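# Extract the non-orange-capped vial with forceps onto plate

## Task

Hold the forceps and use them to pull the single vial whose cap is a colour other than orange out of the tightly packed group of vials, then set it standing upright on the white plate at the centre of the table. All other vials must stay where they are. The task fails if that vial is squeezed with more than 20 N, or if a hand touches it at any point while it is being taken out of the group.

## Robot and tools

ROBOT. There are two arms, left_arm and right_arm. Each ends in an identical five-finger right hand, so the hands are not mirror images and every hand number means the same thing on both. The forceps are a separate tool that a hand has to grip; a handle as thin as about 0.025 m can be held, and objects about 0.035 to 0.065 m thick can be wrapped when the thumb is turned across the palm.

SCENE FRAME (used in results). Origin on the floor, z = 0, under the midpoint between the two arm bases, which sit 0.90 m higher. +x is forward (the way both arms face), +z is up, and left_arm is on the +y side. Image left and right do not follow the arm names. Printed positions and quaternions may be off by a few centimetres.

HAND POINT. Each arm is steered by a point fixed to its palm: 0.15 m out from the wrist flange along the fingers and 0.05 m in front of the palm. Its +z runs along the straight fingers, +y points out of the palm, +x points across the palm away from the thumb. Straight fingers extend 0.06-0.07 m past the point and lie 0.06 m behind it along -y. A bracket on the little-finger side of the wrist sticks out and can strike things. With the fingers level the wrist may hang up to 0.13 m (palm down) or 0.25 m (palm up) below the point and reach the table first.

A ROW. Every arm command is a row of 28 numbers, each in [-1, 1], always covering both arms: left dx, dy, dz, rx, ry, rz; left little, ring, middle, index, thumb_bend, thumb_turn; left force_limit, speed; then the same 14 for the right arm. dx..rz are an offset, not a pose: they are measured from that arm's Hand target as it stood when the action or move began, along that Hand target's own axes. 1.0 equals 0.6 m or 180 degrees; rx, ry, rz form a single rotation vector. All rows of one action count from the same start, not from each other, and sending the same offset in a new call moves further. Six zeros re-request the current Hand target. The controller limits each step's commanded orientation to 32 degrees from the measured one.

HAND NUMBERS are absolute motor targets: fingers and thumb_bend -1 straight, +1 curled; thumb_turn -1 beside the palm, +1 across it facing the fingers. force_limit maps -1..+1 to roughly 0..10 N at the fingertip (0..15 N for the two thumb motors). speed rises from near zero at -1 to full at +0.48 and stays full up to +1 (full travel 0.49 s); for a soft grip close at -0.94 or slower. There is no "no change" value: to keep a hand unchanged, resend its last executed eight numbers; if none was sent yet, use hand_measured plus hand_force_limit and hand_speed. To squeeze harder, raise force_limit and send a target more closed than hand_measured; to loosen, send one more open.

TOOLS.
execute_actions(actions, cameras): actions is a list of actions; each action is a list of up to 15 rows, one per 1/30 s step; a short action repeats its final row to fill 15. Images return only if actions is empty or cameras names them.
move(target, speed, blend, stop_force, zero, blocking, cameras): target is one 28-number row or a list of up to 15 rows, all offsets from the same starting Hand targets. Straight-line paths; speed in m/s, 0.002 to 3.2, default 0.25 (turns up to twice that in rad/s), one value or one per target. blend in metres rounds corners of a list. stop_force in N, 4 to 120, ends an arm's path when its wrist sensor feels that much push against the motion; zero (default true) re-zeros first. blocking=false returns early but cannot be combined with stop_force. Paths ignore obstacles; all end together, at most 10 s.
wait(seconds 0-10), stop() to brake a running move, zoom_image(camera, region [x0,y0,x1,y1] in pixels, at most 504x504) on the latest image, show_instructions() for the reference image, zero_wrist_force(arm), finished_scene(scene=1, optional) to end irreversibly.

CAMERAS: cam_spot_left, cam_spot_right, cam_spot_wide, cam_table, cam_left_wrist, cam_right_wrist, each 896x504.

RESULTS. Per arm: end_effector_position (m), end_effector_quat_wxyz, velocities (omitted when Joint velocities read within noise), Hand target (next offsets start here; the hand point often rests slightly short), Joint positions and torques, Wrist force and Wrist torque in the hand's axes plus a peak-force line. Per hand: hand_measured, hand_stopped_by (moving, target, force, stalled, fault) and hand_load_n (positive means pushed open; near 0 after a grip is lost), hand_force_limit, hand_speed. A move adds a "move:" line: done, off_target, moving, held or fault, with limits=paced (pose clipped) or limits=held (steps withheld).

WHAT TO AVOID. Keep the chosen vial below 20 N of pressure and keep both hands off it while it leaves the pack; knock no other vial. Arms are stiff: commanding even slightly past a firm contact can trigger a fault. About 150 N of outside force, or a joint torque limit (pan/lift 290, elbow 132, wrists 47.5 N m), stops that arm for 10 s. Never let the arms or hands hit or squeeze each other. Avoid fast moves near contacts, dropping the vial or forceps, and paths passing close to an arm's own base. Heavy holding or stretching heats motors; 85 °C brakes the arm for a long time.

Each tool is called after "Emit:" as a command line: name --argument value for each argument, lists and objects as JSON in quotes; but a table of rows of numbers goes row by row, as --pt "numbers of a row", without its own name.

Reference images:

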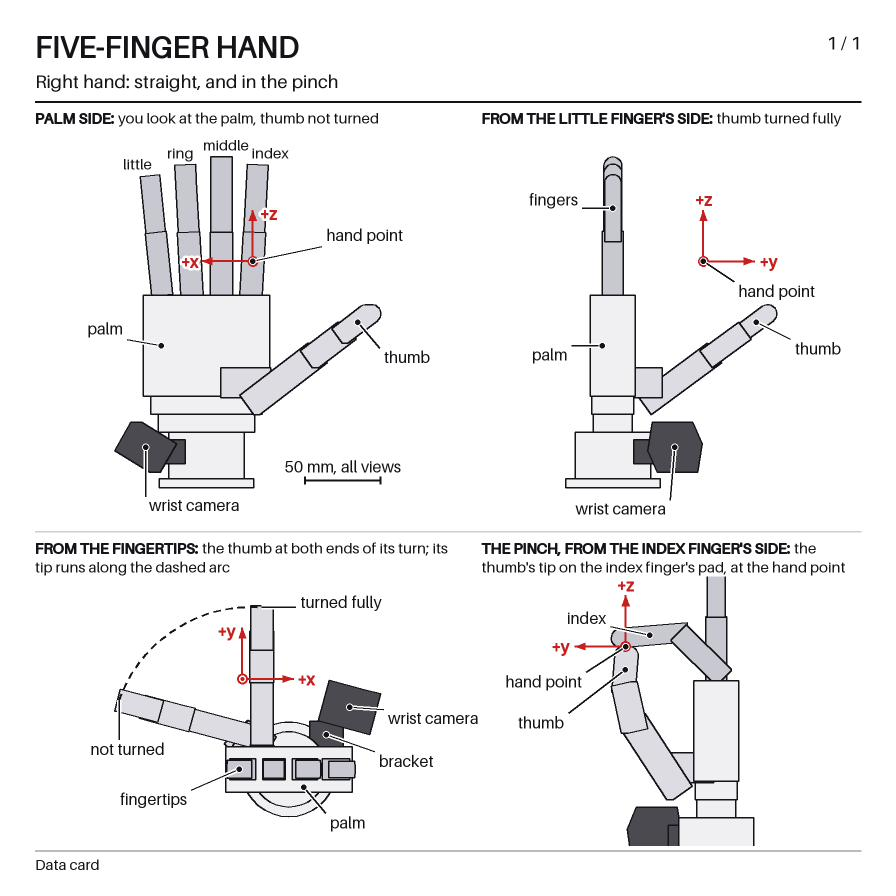

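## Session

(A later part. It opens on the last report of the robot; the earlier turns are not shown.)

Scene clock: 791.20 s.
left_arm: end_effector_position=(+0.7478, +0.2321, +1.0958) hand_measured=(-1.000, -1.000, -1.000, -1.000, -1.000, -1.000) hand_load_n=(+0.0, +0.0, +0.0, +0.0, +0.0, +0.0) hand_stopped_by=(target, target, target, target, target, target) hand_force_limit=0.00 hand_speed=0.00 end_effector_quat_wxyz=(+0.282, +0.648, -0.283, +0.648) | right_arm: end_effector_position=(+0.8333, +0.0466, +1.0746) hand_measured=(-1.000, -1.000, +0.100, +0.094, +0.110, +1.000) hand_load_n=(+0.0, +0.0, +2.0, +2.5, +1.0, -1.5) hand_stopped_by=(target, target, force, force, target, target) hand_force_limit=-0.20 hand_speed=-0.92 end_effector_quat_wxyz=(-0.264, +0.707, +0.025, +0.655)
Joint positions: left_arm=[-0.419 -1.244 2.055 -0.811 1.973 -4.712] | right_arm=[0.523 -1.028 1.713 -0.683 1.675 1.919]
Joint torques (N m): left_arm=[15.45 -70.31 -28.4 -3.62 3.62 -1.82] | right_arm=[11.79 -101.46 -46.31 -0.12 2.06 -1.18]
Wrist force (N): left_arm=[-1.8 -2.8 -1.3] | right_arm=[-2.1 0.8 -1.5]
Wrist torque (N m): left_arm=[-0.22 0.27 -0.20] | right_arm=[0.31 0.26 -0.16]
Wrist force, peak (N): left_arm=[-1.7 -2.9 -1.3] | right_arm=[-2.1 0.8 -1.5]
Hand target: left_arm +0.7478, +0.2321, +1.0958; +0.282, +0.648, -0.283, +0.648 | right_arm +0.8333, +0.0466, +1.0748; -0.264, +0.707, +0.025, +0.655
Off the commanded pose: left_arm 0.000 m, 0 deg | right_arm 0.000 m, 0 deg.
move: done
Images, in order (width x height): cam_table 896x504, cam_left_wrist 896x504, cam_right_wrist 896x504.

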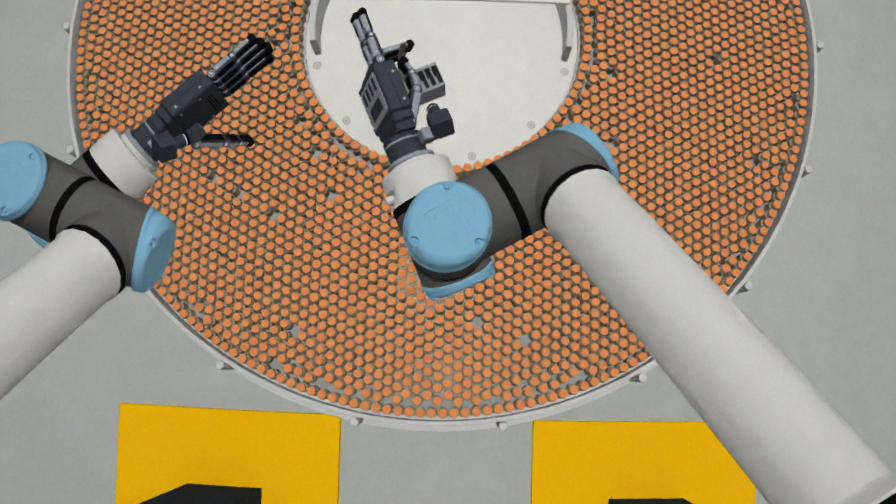

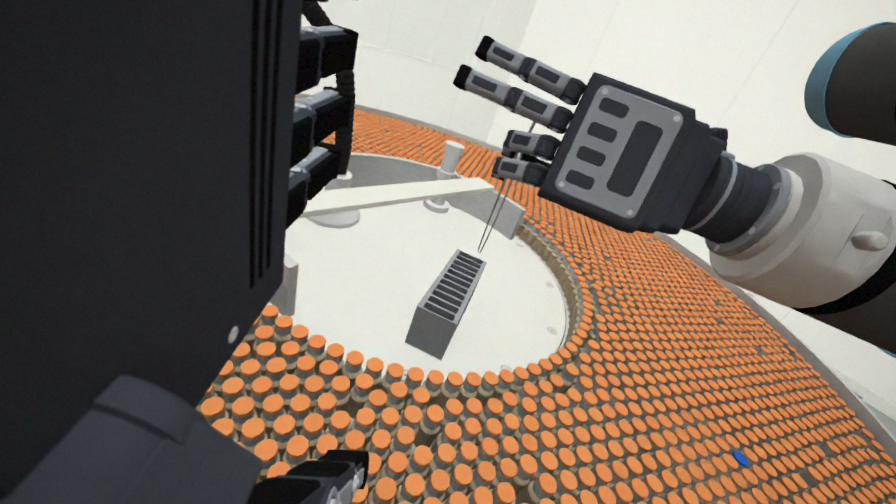

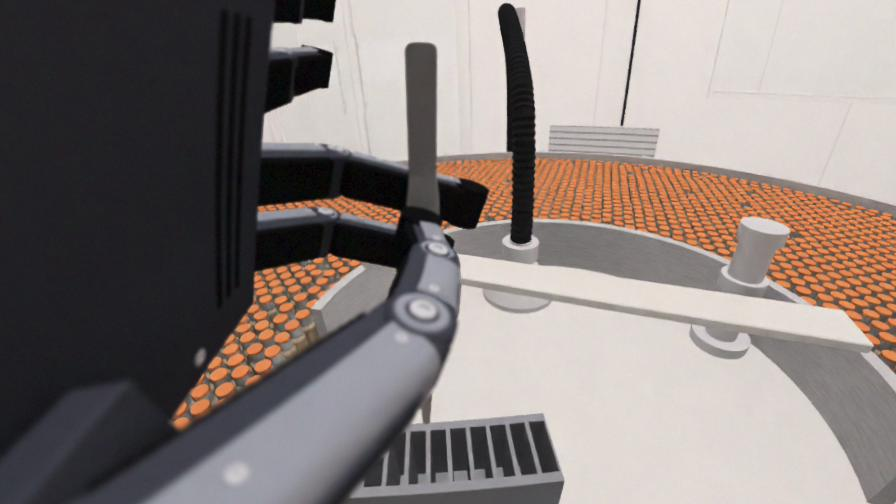

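Emit:
zoom_image --camera "cam_right_wrist" --region '[380, 300, 500, 420]'

Emit:
zoom_image --camera "cam_left_wrist" --region '[440, 90, 560, 270]'

Emit:
zoom_image --camera "cam_table" --region '[360, 20, 450, 120]'

Scaled by 4.200 from the camera's 896x504 image, which has a finer 1280x720 frame.

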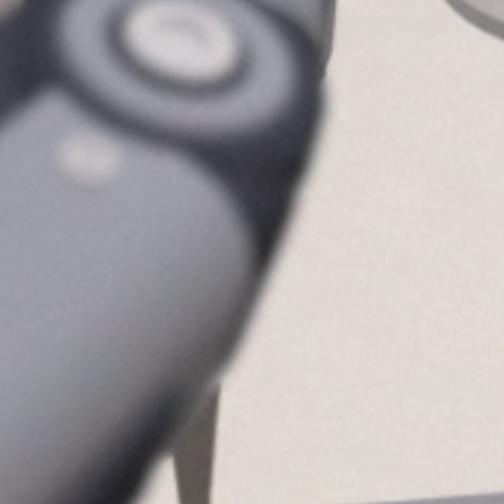

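Scaled by 2.800 from the camera's 896x504 image, which has a finer 1280x720 frame.

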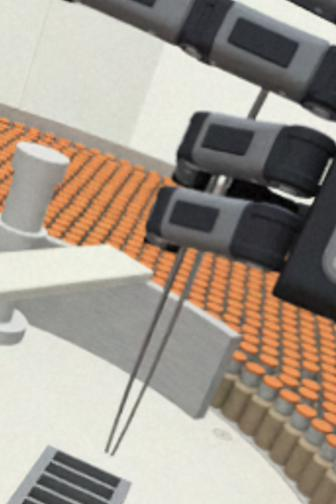

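Scaled by 5.040 from the camera's 896x504 image, which has a finer 1280x720 frame.

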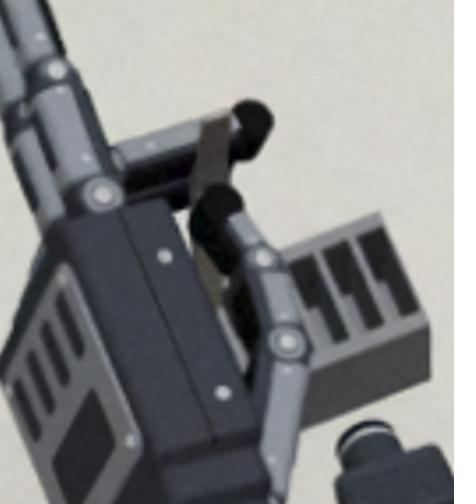

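Emit:
move --target '[0,0,0,0,0,0,-1,-1,-1,-1,-1,-1,0,0,-0.0917,-0.0635,-0.4855,0.0313,-0.0114,0,-1,-1,0.75,0.7,0.11,1,-0.2,-0.92]' --speed 0.12 --cameras '["all"]'

Emit:
zoom_image --camera "cam_right_wrist" --region '[380, 300, 560, 480]'

Scene clock: 870.70 s.
left_arm: end_effector_position=(+0.7478, +0.2321, +1.0958) hand_measured=(-1.000, -1.000, -1.000, -1.000, -1.000, -1.000) hand_load_n=(+0.0, +0.0, +0.0, +0.0, +0.0, +0.0) hand_stopped_by=(target, target, target, target, target, target) hand_force_limit=0.00 hand_speed=0.00 end_effector_quat_wxyz=(+0.282, +0.648, -0.283, +0.648) | right_arm: end_effector_position=(+0.5451, -0.0220, +1.0364) hand_measured=(-1.000, -1.000, +0.100, +0.094, +0.110, +1.000) hand_load_n=(+0.0, +0.0, +2.0, +2.5, +1.5, -1.0) hand_stopped_by=(target, target, force, force, target, target) hand_force_limit=-0.20 hand_speed=-0.92 end_effector_quat_wxyz=(-0.298, +0.705, +0.062, +0.641)
Joint positions: left_arm=[-0.419 -1.244 2.055 -0.811 1.973 -4.712] | right_arm=[0.641 -1.304 2.256 -0.951 1.688 1.919]
Joint torques (N m): left_arm=[15.34 -70.69 -29.37 -3.68 3.58 -1.65] | right_arm=[15.41 -69.62 -15.12 -4.93 2.52 1.41]
Wrist force (N): left_arm=[-1.5 -2.6 -1.2] | right_arm=[-2.1 0.0 -1.2]
Wrist torque (N m): left_arm=[-0.19 0.21 -0.17] | right_arm=[0.12 0.31 -0.22]
Wrist force, peak (N): left_arm=[-1.6 -2.9 -1.6] | right_arm=[-2.9 -0.1 -2.2]
Hand target: left_arm +0.7478, +0.2321, +1.0958; +0.282, +0.648, -0.283, +0.648 | right_arm +0.5449, -0.0221, +1.0364; -0.298, +0.705, +0.062, +0.641
Off the commanded pose: left_arm 0.000 m, 0 deg | right_arm 0.000 m, 0 deg.
move: done

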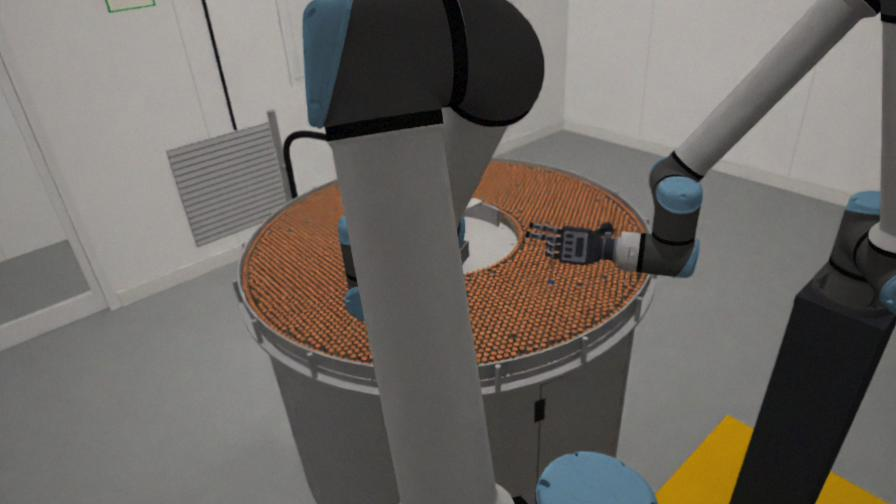

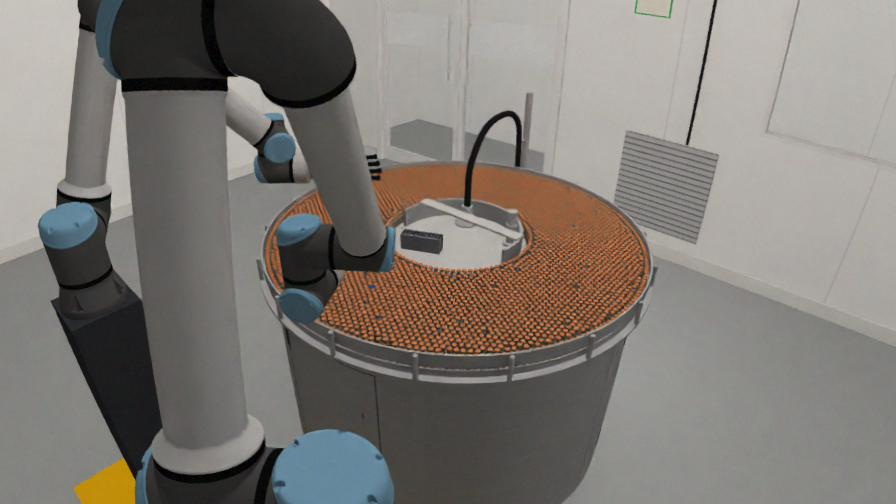

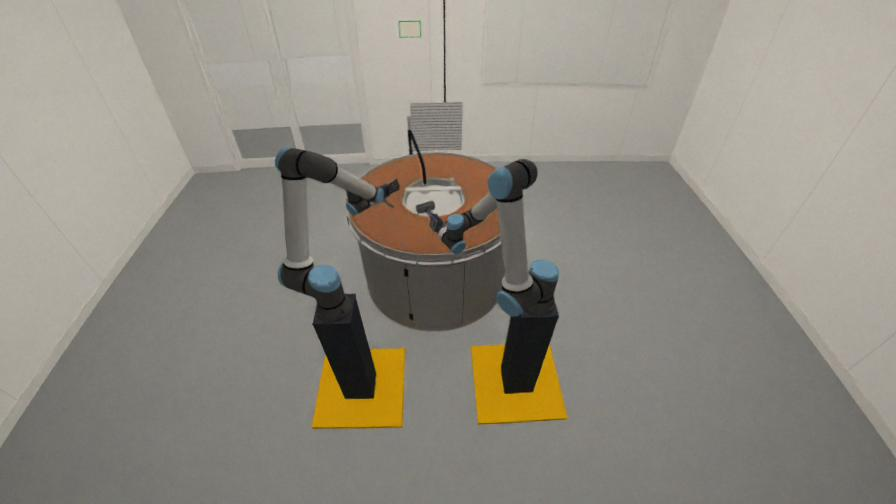

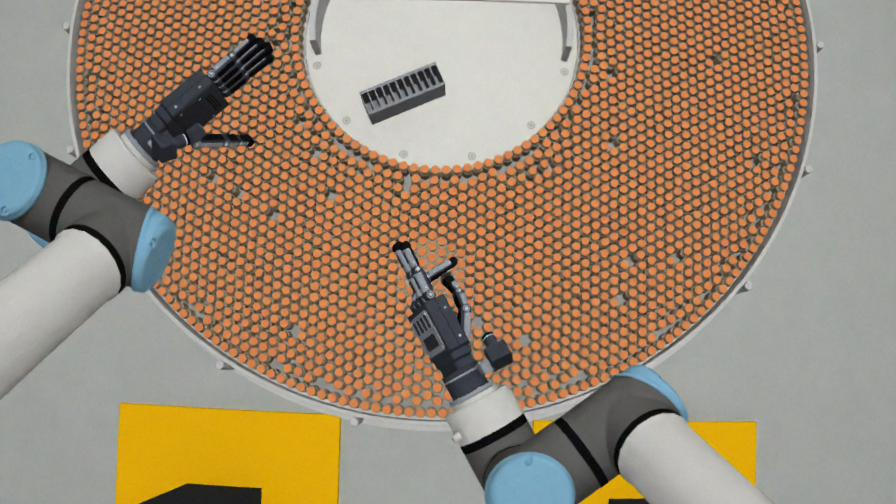

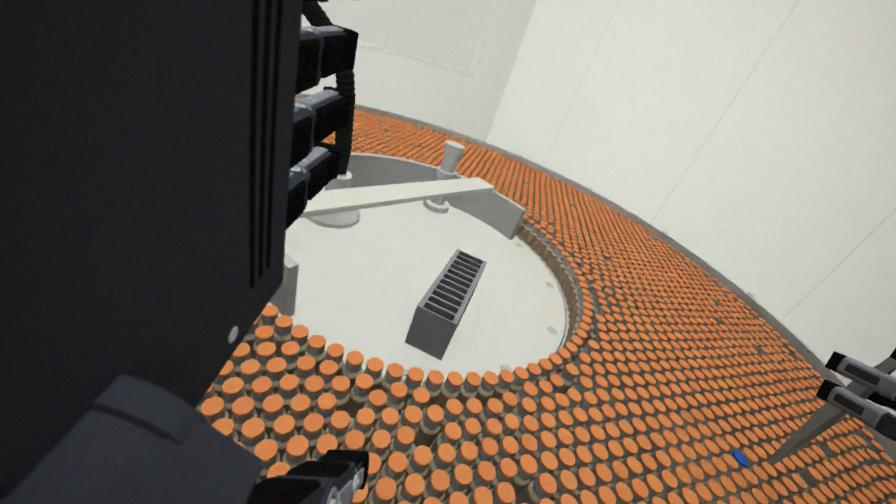

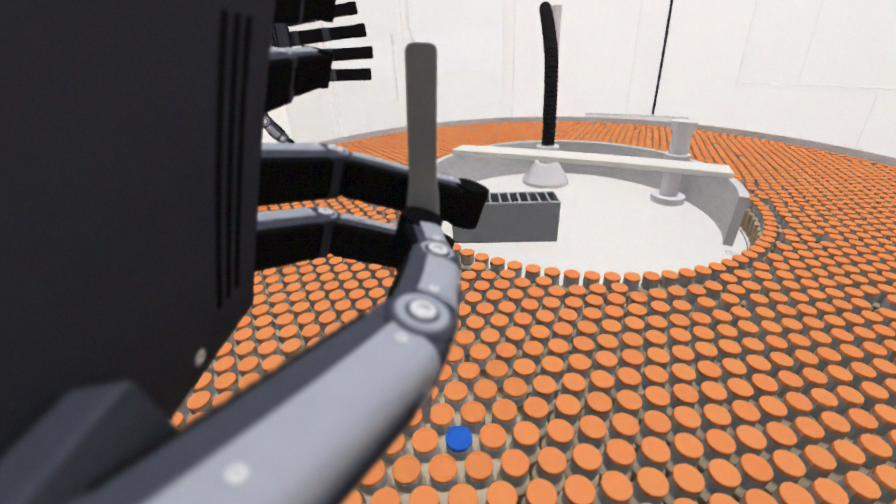

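Scaled by 2.800 from the camera's 896x504 image, which has a finer 1280x720 frame.

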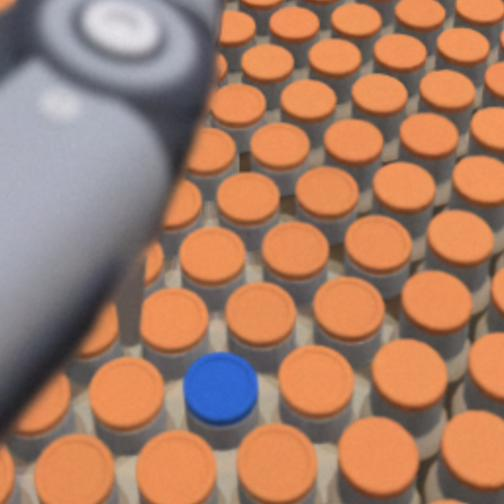

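Emit:
move --target '[-0.1097,0.4793,-0.1575,0,0,0,-1,-1,-1,-1,-1,1,0,0,0,0,0,0,0,0,-1,-1,0.75,0.7,0.11,1,-0.2,-0.92]' --speed 0.12 --cameras '["cam_left_wrist","cam_right_wrist","cam_table","cam_spot_left"]'

Emit:
zoom_image --camera "cam_left_wrist" --region '[360, 160, 560, 360]'

Scene clock: 901.23 s.
left_arm: end_effector_position=(+0.4729, +0.1056, +1.0300) hand_measured=(-1.000, -1.000, -1.000, -1.000, -1.000, +1.000) hand_load_n=(+0.0, +0.0, +0.0, +0.0, -0.5, +0.5) hand_stopped_by=(target, target, target, target, target, target) hand_force_limit=0.00 hand_speed=0.00 end_effector_quat_wxyz=(+0.282, +0.648, -0.283, +0.648) | right_arm: end_effector_position=(+0.5449, -0.0221, +1.0364) hand_measured=(-1.000, -1.000, +0.100, +0.094, +0.110, +1.000) hand_load_n=(+0.0, +0.0, +2.0, +2.5, +1.0, -1.5) hand_stopped_by=(target, target, force, force, target, target) hand_force_limit=-0.20 hand_speed=-0.92 end_effector_quat_wxyz=(-0.298, +0.705, +0.062, +0.641)
Joint positions: left_arm=[-1.012 -1.426 2.514 -1.088 1.38 -4.712] | right_arm=[0.641 -1.304 2.256 -0.951 1.688 1.919]
Joint torques (N m): left_arm=[-9.07 -46.65 -17.34 -4.34 -2.76 2.74] | right_arm=[15.43 -69.9 -16.17 -4.86 2.71 -3.02]
Wrist force (N): left_arm=[-1.4 -2.4 -1.8] | right_arm=[-1.8 0.1 -1.0]
Wrist torque (N m): left_arm=[-0.12 0.21 -0.19] | right_arm=[0.12 0.26 -0.20]
Wrist force, peak (N): left_arm=[-1.3 -3.6 -1.2] | right_arm=[-2.3 -0.1 -1.8]
Hand target: left_arm +0.4728, +0.1056, +1.0300; +0.282, +0.648, -0.283, +0.648 | right_arm +0.5449, -0.0221, +1.0364; -0.298, +0.705, +0.062, +0.641
Off the commanded pose: left_arm 0.000 m, 0 deg | right_arm 0.000 m, 0 deg.
move: done
Images, in order (width x height): cam_spot_left 896x504, cam_table 896x504, cam_left_wrist 896x504, cam_right_wrist 896x504.

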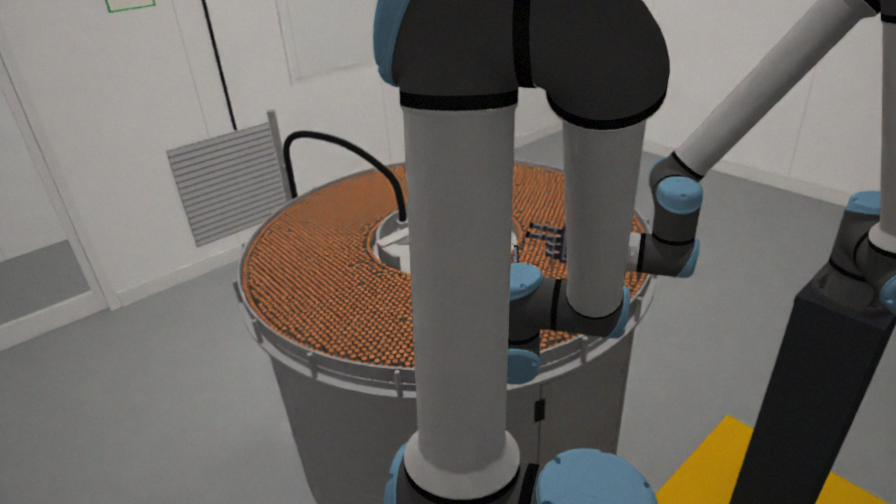

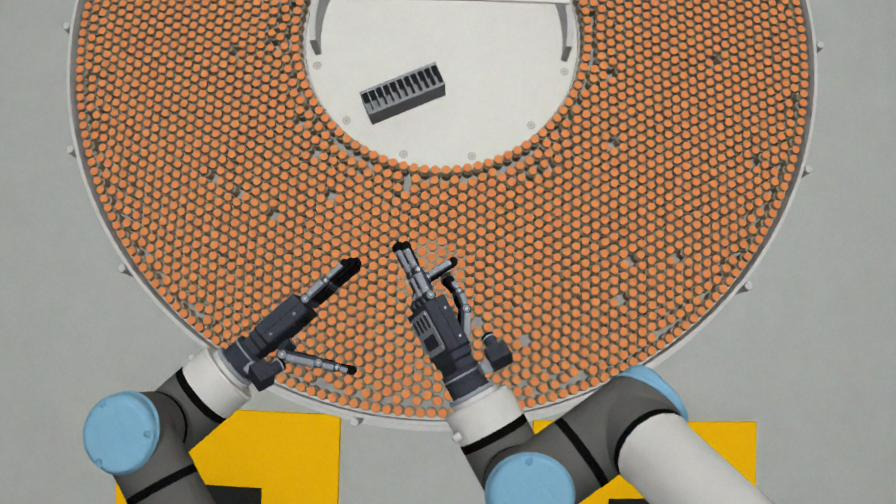

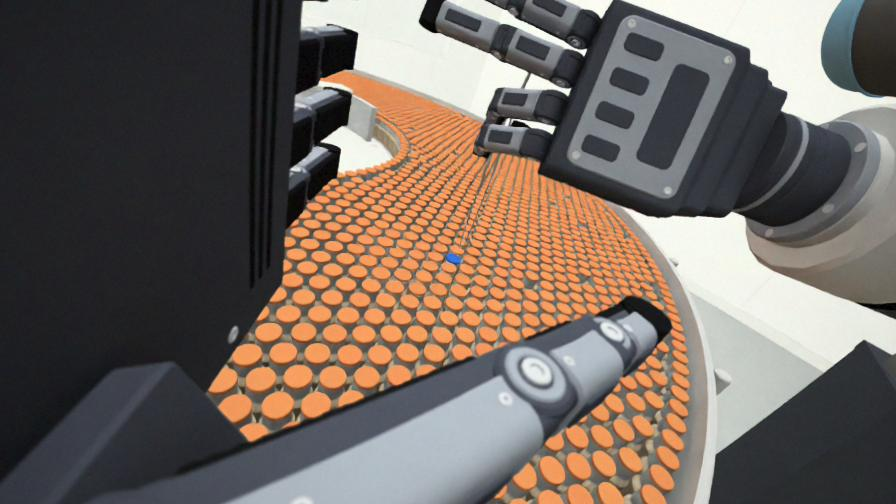

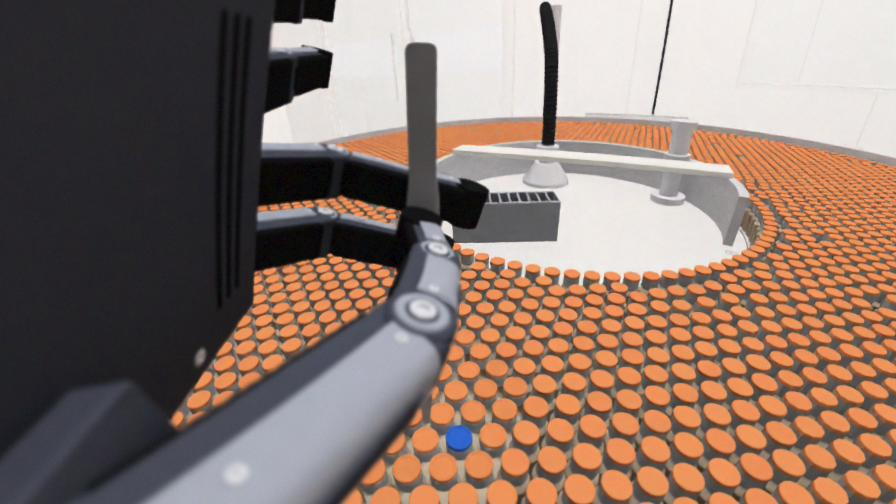

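Scaled by 2.520 from the camera's 896x504 image, which has a finer 1280x720 frame.

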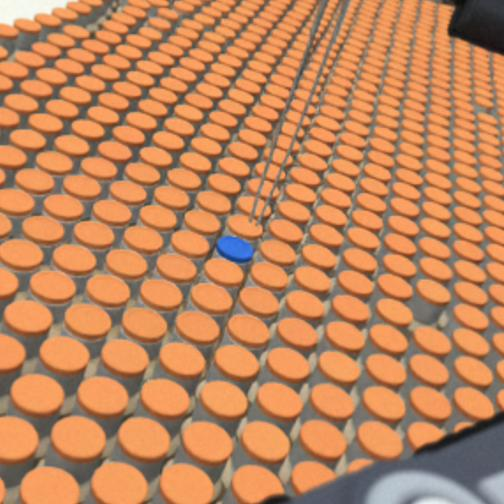

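Emit:
move --target '[0,0,0,0,0,0,-1,-1,-1,-1,-1,1,0,0,0,0,0,0,0,0,-1,-1,0.75,0.06,0.11,1,-0.2,-0.92]' --cameras '["cam_left_wrist","cam_right_wrist"]'

Emit:
zoom_image --camera "cam_left_wrist" --region '[420, 60, 560, 270]'

Emit:
zoom_image --camera "cam_right_wrist" --region '[390, 370, 510, 490]'

Scene clock: 909.13 s.
left_arm: end_effector_position=(+0.4728, +0.1056, +1.0300) hand_measured=(-1.000, -1.000, -1.000, -1.000, -1.000, +1.000) hand_load_n=(+0.0, +0.0, +0.0, +0.0, +0.0, +0.0) hand_stopped_by=(target, target, target, target, target, target) hand_force_limit=0.00 hand_speed=0.00 end_effector_quat_wxyz=(+0.282, +0.648, -0.283, +0.648) | right_arm: end_effector_position=(+0.5449, -0.0221, +1.0364) hand_measured=(-1.000, -1.000, +0.100, +0.060, +0.110, +1.000) hand_load_n=(+0.0, +0.0, +3.5, +1.0, +1.5, +0.5) hand_stopped_by=(target, target, force, target, target, target) hand_force_limit=-0.20 hand_speed=-0.92 end_effector_quat_wxyz=(-0.298, +0.705, +0.062, +0.641)
Joint positions: left_arm=[-1.013 -1.426 2.514 -1.088 1.38 -4.712] | right_arm=[0.641 -1.304 2.256 -0.951 1.688 1.919]
Joint torques (N m): left_arm=[-7.43 -47.49 -16.95 -4.46 -3.17 2.63] | right_arm=[15.22 -69.68 -15.86 -4.76 3.08 -3.19]
Wrist force (N): left_arm=[-1.6 -2.3 -1.7] | right_arm=[-2.5 -0.3 -1.0]
Wrist torque (N m): left_arm=[-0.11 0.26 -0.21] | right_arm=[0.07 0.36 -0.25]
Wrist force, peak (N): left_arm=[-1.7 -2.6 -1.9] | right_arm=[-2.6 0.1 -1.8]
Hand target: left_arm +0.4728, +0.1056, +1.0300; +0.282, +0.648, -0.283, +0.648 | right_arm +0.5449, -0.0221, +1.0364; -0.298, +0.705, +0.062, +0.641
Off the commanded pose: left_arm 0.000 m, 0 deg | right_arm 0.000 m, 0 deg.
move: done
Images, in order (width x height): cam_left_wrist 896x504, cam_right_wrist 896x504.

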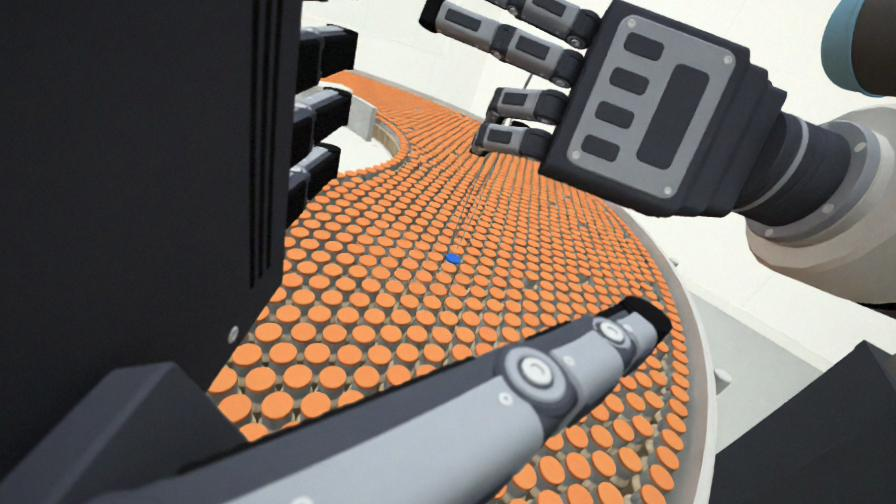

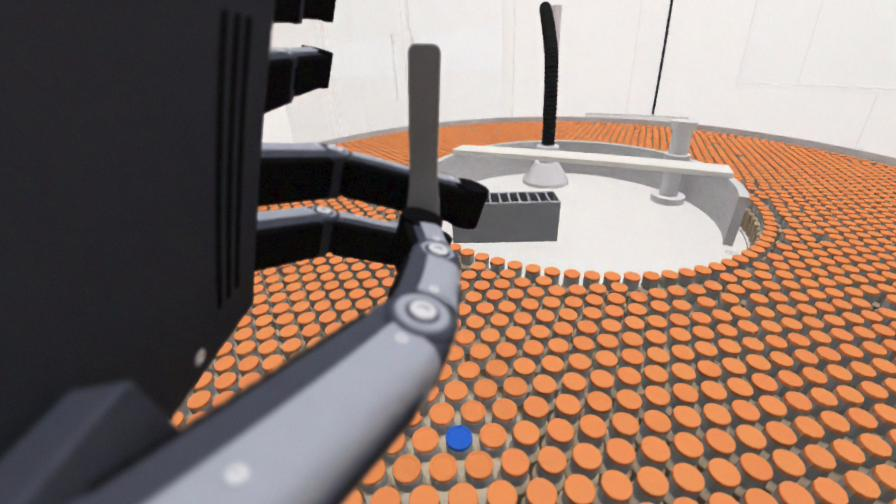

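Scaled by 2.400 from the camera's 896x504 image, which has a finer 1280x720 frame.

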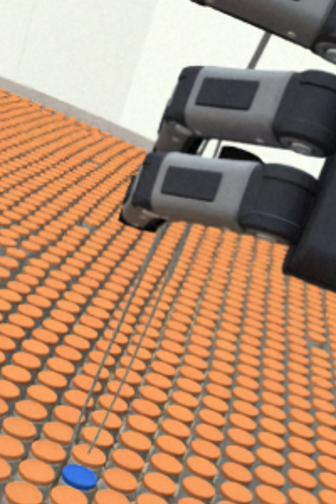

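Scaled by 4.200 from the camera's 896x504 image, which has a finer 1280x720 frame.

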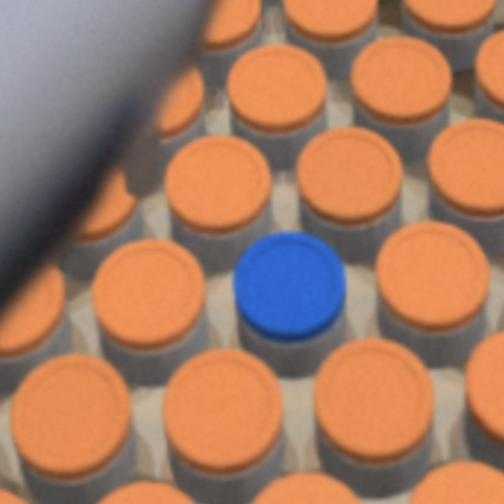

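Emit:
move --target '[0,0,0,0,0,0,-1,-1,-1,-1,-1,1,0,0,0,0,0,0,0,0,-1,-1,0.09,0.03,0.11,1,-0.2,-0.92]' --cameras '["cam_left_wrist","cam_right_wrist"]'

Emit:
zoom_image --camera "cam_left_wrist" --region '[430, 180, 510, 270]'

Emit:
zoom_image --camera "cam_right_wrist" --region '[390, 370, 510, 490]'

Scene clock: 915.17 s.
left_arm: end_effector_position=(+0.4728, +0.1056, +1.0300) hand_measured=(-1.000, -1.000, -1.000, -1.000, -1.000, +1.000) hand_load_n=(+0.0, +0.0, +0.0, +0.0, +0.0, +0.0) hand_stopped_by=(target, target, target, target, target, target) hand_force_limit=0.00 hand_speed=0.00 end_effector_quat_wxyz=(+0.282, +0.648, -0.283, +0.648) | right_arm: end_effector_position=(+0.5449, -0.0221, +1.0364) hand_measured=(-1.000, -1.000, +0.090, +0.030, +0.110, +1.000) hand_load_n=(+0.0, +0.0, +2.5, +0.5, +1.5, +1.0) hand_stopped_by=(target, target, target, target, target, target) hand_force_limit=-0.20 hand_speed=-0.92 end_effector_quat_wxyz=(-0.298, +0.705, +0.062, +0.641)
Joint positions: left_arm=[-1.013 -1.426 2.514 -1.088 1.38 -4.712] | right_arm=[0.641 -1.304 2.256 -0.951 1.688 1.919]
Joint torques (N m): left_arm=[-8.34 -45.92 -17.61 -4.21 -3.37 2.49] | right_arm=[16.2 -68.14 -16.26 -4.76 2.69 -3.24]
Wrist force (N): left_arm=[-1.7 -2.3 -1.4] | right_arm=[-2.6 0.3 -1.2]
Wrist torque (N m): left_arm=[-0.14 0.24 -0.20] | right_arm=[0.16 0.38 -0.24]
Wrist force, peak (N): left_arm=[-1.7 -2.6 -1.8] | right_arm=[-2.8 0.2 -1.6]
Hand target: left_arm +0.4728, +0.1056, +1.0300; +0.282, +0.648, -0.283, +0.648 | right_arm +0.5449, -0.0221, +1.0364; -0.298, +0.705, +0.062, +0.641
Off the commanded pose: left_arm 0.000 m, 0 deg | right_arm 0.000 m, 0 deg.
move: done
Images, in order (width x height): cam_left_wrist 896x504, cam_right_wrist 896x504.

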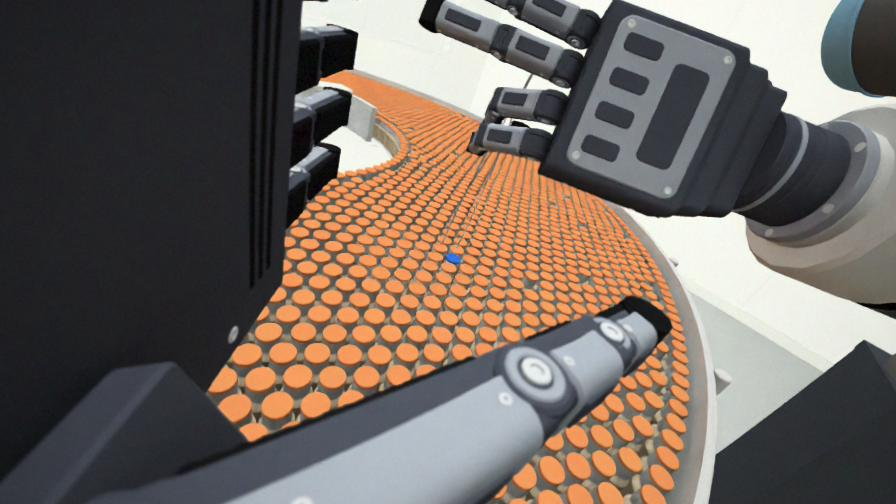

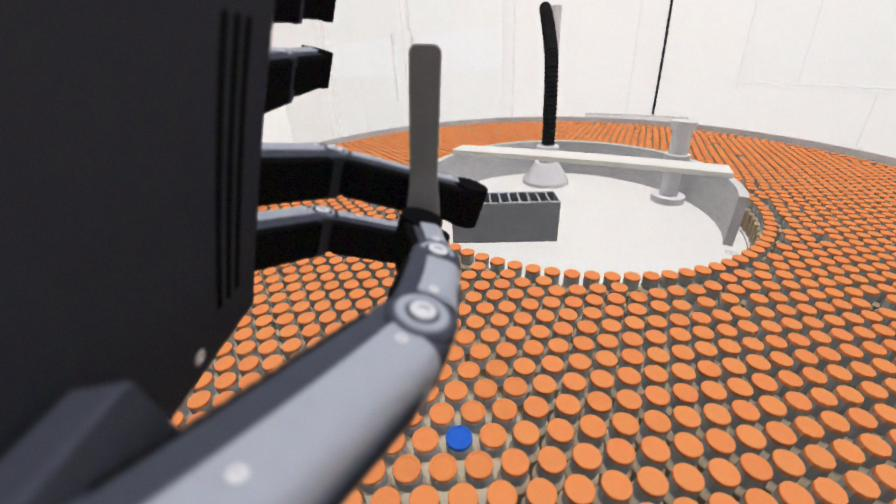

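Scaled by 5.600 from the camera's 896x504 image, which has a finer 1280x720 frame.

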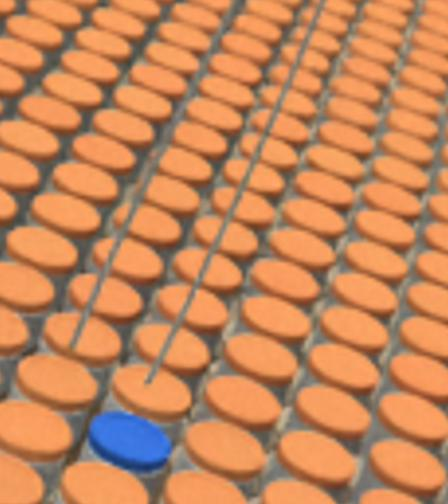

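Scaled by 4.200 from the camera's 896x504 image, which has a finer 1280x720 frame.

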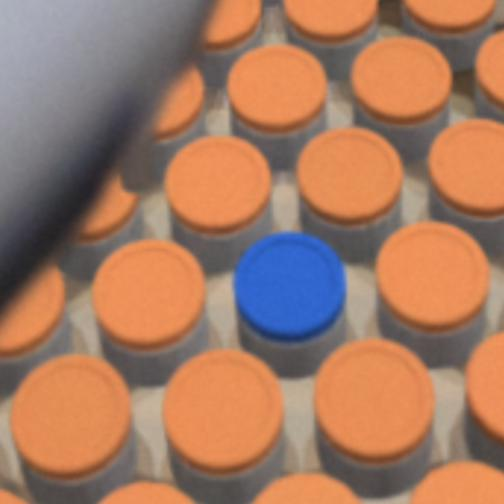

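Emit:
move --target '[0,0,0,0,0,0,-1,-1,-1,-1,-1,1,0,0,0,0,0,0,0,0,-1,-1,0.087,0.022,0.11,1,-0.2,-0.92]' --cameras '["cam_left_wrist","cam_right_wrist"]'

Emit:
zoom_image --camera "cam_left_wrist" --region '[430, 180, 510, 270]'

Emit:
zoom_image --camera "cam_right_wrist" --region '[390, 370, 510, 490]'

Scene clock: 924.67 s.
left_arm: end_effector_position=(+0.4728, +0.1056, +1.0300) hand_measured=(-1.000, -1.000, -1.000, -1.000, -1.000, +1.000) hand_load_n=(+0.0, +0.0, +0.0, +0.0, +0.0, +0.5) hand_stopped_by=(target, target, target, target, target, target) hand_force_limit=0.00 hand_speed=0.00 end_effector_quat_wxyz=(+0.282, +0.648, -0.283, +0.648) | right_arm: end_effector_position=(+0.5449, -0.0221, +1.0364) hand_measured=(-1.000, -1.000, +0.086, +0.022, +0.110, +1.000) hand_load_n=(+0.0, +0.0, +2.0, +0.5, +1.5, +0.5) hand_stopped_by=(target, target, target, target, target, target) hand_force_limit=-0.20 hand_speed=-0.92 end_effector_quat_wxyz=(-0.298, +0.705, +0.062, +0.641)
Joint positions: left_arm=[-1.013 -1.426 2.514 -1.088 1.38 -4.712] | right_arm=[0.641 -1.304 2.256 -0.951 1.688 1.919]
Joint torques (N m): left_arm=[-7.82 -46 -17 -4.25 -3.21 2.51] | right_arm=[16.79 -68.31 -16.11 -4.73 2.6 -3.11]
Wrist force (N): left_arm=[-1.7 -2.5 -1.9] | right_arm=[-2.1 0.4 -1.0]
Wrist torque (N m): left_arm=[-0.13 0.27 -0.22] | right_arm=[0.16 0.31 -0.21]
Wrist force, peak (N): left_arm=[-1.7 -2.5 -1.9] | right_arm=[-2.6 0.4 -1.4]
Hand target: left_arm +0.4728, +0.1056, +1.0300; +0.282, +0.648, -0.283, +0.648 | right_arm +0.5449, -0.0221, +1.0364; -0.298, +0.705, +0.062, +0.641
Off the commanded pose: left_arm 0.000 m, 0 deg | right_arm 0.000 m, 0 deg.
move: done
Images, in order (width x height): cam_left_wrist 896x504, cam_right_wrist 896x504.

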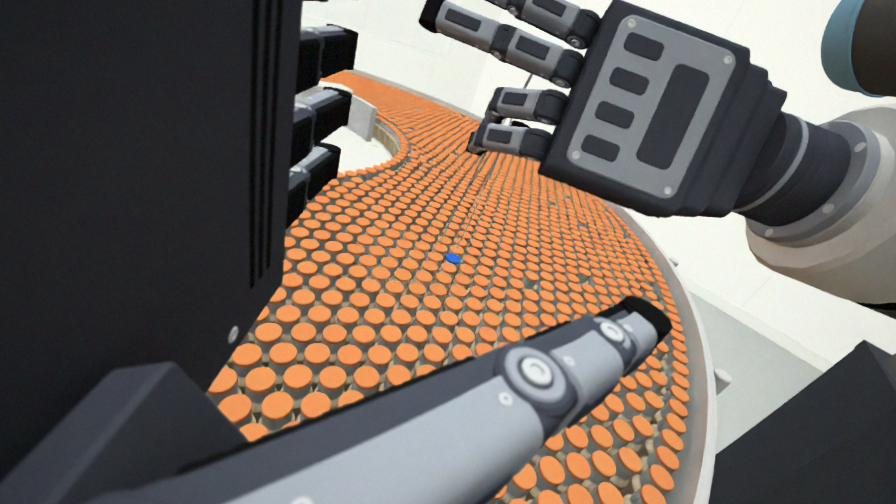

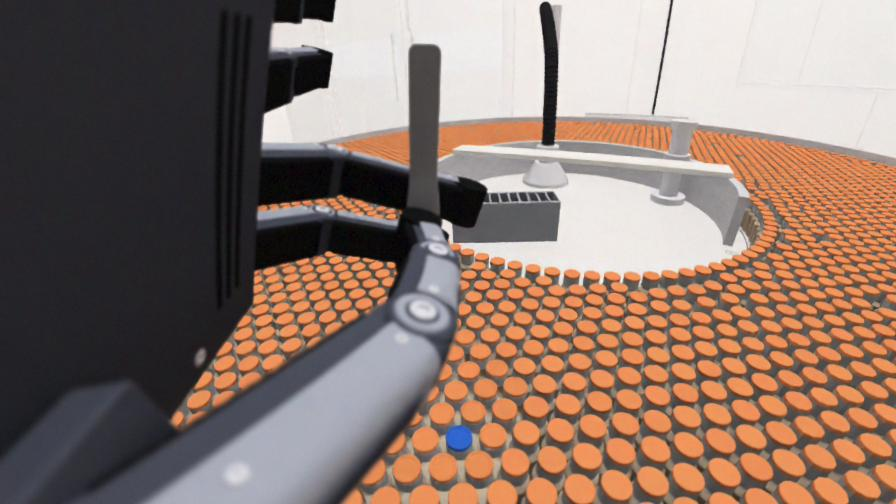

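Scaled by 5.600 from the camera's 896x504 image, which has a finer 1280x720 frame.

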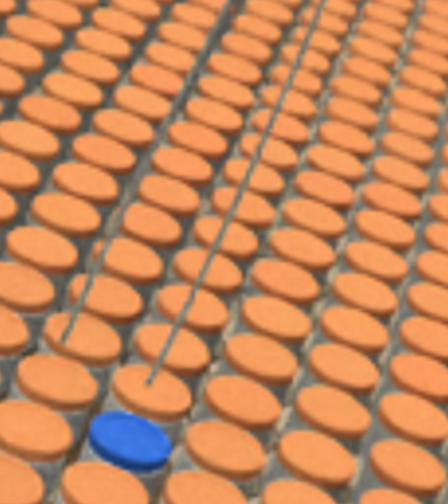

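Scaled by 4.200 from the camera's 896x504 image, which has a finer 1280x720 frame.

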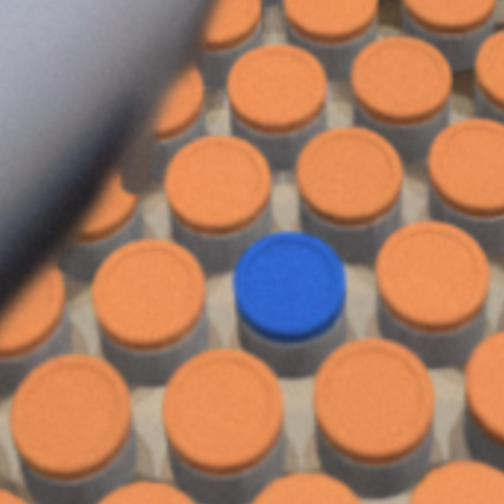

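Emit:
move --target '[0,0,0,0,0,0,-1,-1,-1,-1,-1,1,0,0,-0.0105,0.0296,-0.014,0,0,0,-1,-1,0.085,0.016,0.11,1,-0.2,-0.92]' --speed 0.03 --cameras '["cam_left_wrist","cam_right_wrist"]'

Emit:
zoom_image --camera "cam_left_wrist" --region '[420, 200, 500, 290]'

Emit:
zoom_image --camera "cam_right_wrist" --region '[380, 370, 500, 490]'

Scene clock: 954.73 s.
left_arm: end_effector_position=(+0.4728, +0.1056, +1.0300) hand_measured=(-1.000, -1.000, -1.000, -1.000, -1.000, +1.000) hand_load_n=(+0.0, +0.0, +0.5, +0.0, +0.0, +0.0) hand_stopped_by=(target, target, target, target, target, target) hand_force_limit=0.00 hand_speed=0.00 end_effector_quat_wxyz=(+0.282, +0.648, -0.283, +0.648) | right_arm: end_effector_position=(+0.5449, -0.0387, +1.0246) hand_measured=(-1.000, -1.000, +0.084, +0.016, +0.110, +1.000) hand_load_n=(+0.0, +0.0, +2.0, +0.0, +1.0, +1.0) hand_stopped_by=(target, target, target, target, target, target) hand_force_limit=-0.20 hand_speed=-0.92 end_effector_quat_wxyz=(-0.298, +0.705, +0.062, +0.641)
Joint positions: left_arm=[-1.013 -1.426 2.514 -1.088 1.38 -4.712] | right_arm=[0.614 -1.301 2.288 -0.986 1.661 1.919]
Joint torques (N m): left_arm=[-7.18 -47.02 -17.33 -4.31 -3.28 2.48] | right_arm=[-18.35 -31.22 -14.76 -4.9 -2.82 -3.05]
Wrist force (N): left_arm=[-1.5 -2.3 -2.0] | right_arm=[-2.1 0.0 -1.4]
Wrist torque (N m): left_arm=[-0.10 0.23 -0.20] | right_arm=[0.14 0.29 -0.22]
Wrist force, peak (N): left_arm=[-1.7 -2.6 -1.8] | right_arm=[-2.6 0.2 -1.6]
Hand target: left_arm +0.4728, +0.1056, +1.0300; +0.282, +0.648, -0.283, +0.648 | right_arm +0.5449, -0.0389, +1.0245; -0.298, +0.705, +0.062, +0.641
Off the commanded pose: left_arm 0.000 m, 0 deg | right_arm 0.000 m, 0 deg.
move: done
Images, in order (width x height): cam_left_wrist 896x504, cam_right_wrist 896x504.

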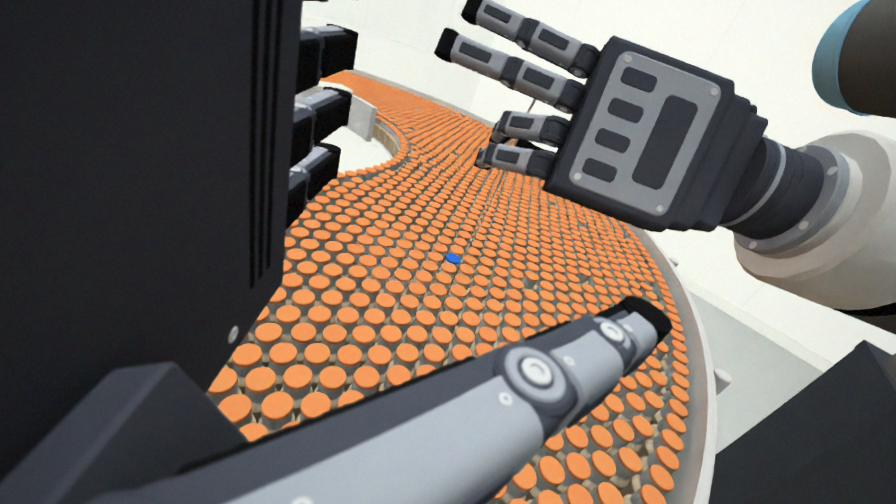

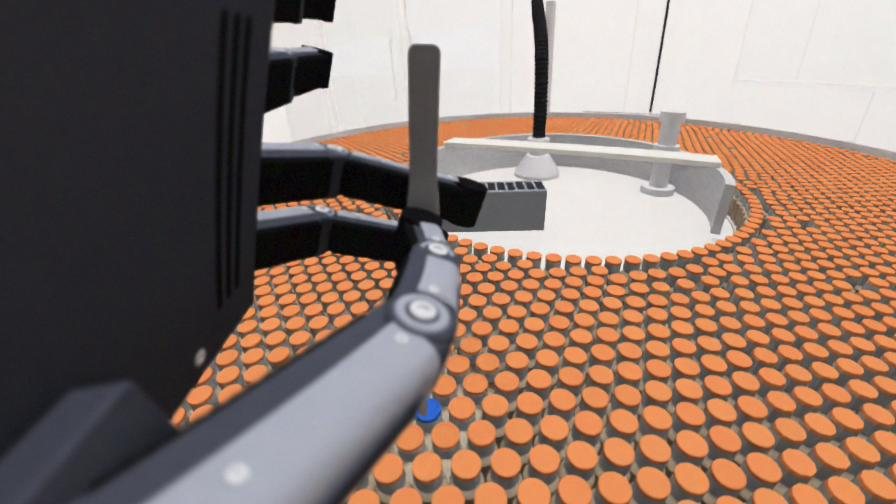

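Scaled by 5.600 from the camera's 896x504 image, which has a finer 1280x720 frame.

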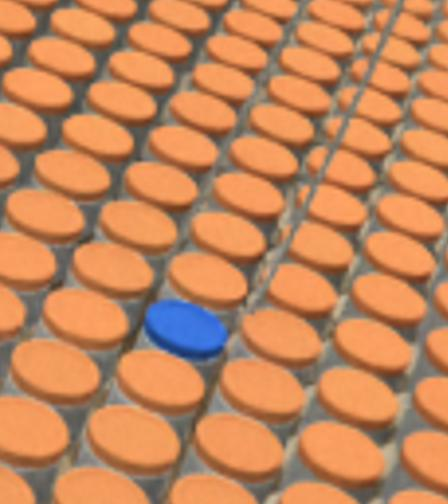

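Scaled by 4.200 from the camera's 896x504 image, which has a finer 1280x720 frame.

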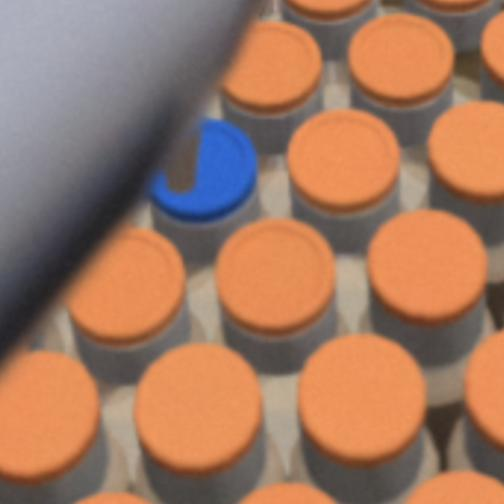

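Emit:
zoom_image --camera "cam_left_wrist" --region '[435, 225, 485, 275]'

Emit:
zoom_image --camera "cam_right_wrist" --region '[400, 380, 450, 430]'

Scaled by 10.080 from the camera's 896x504 image, which has a finer 1280x720 frame.

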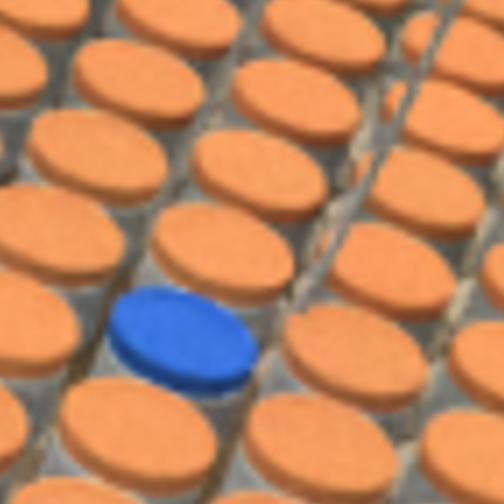

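Scaled by 10.080 from the camera's 896x504 image, which has a finer 1280x720 frame.

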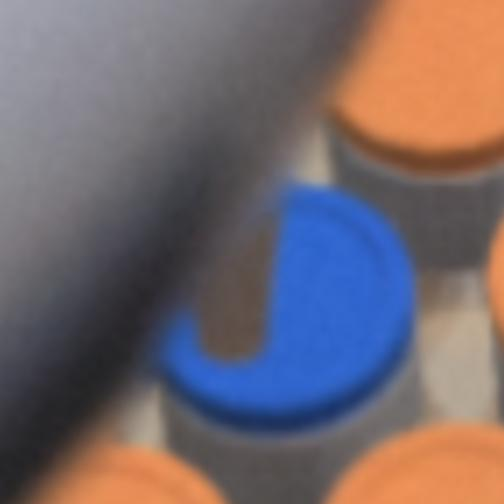

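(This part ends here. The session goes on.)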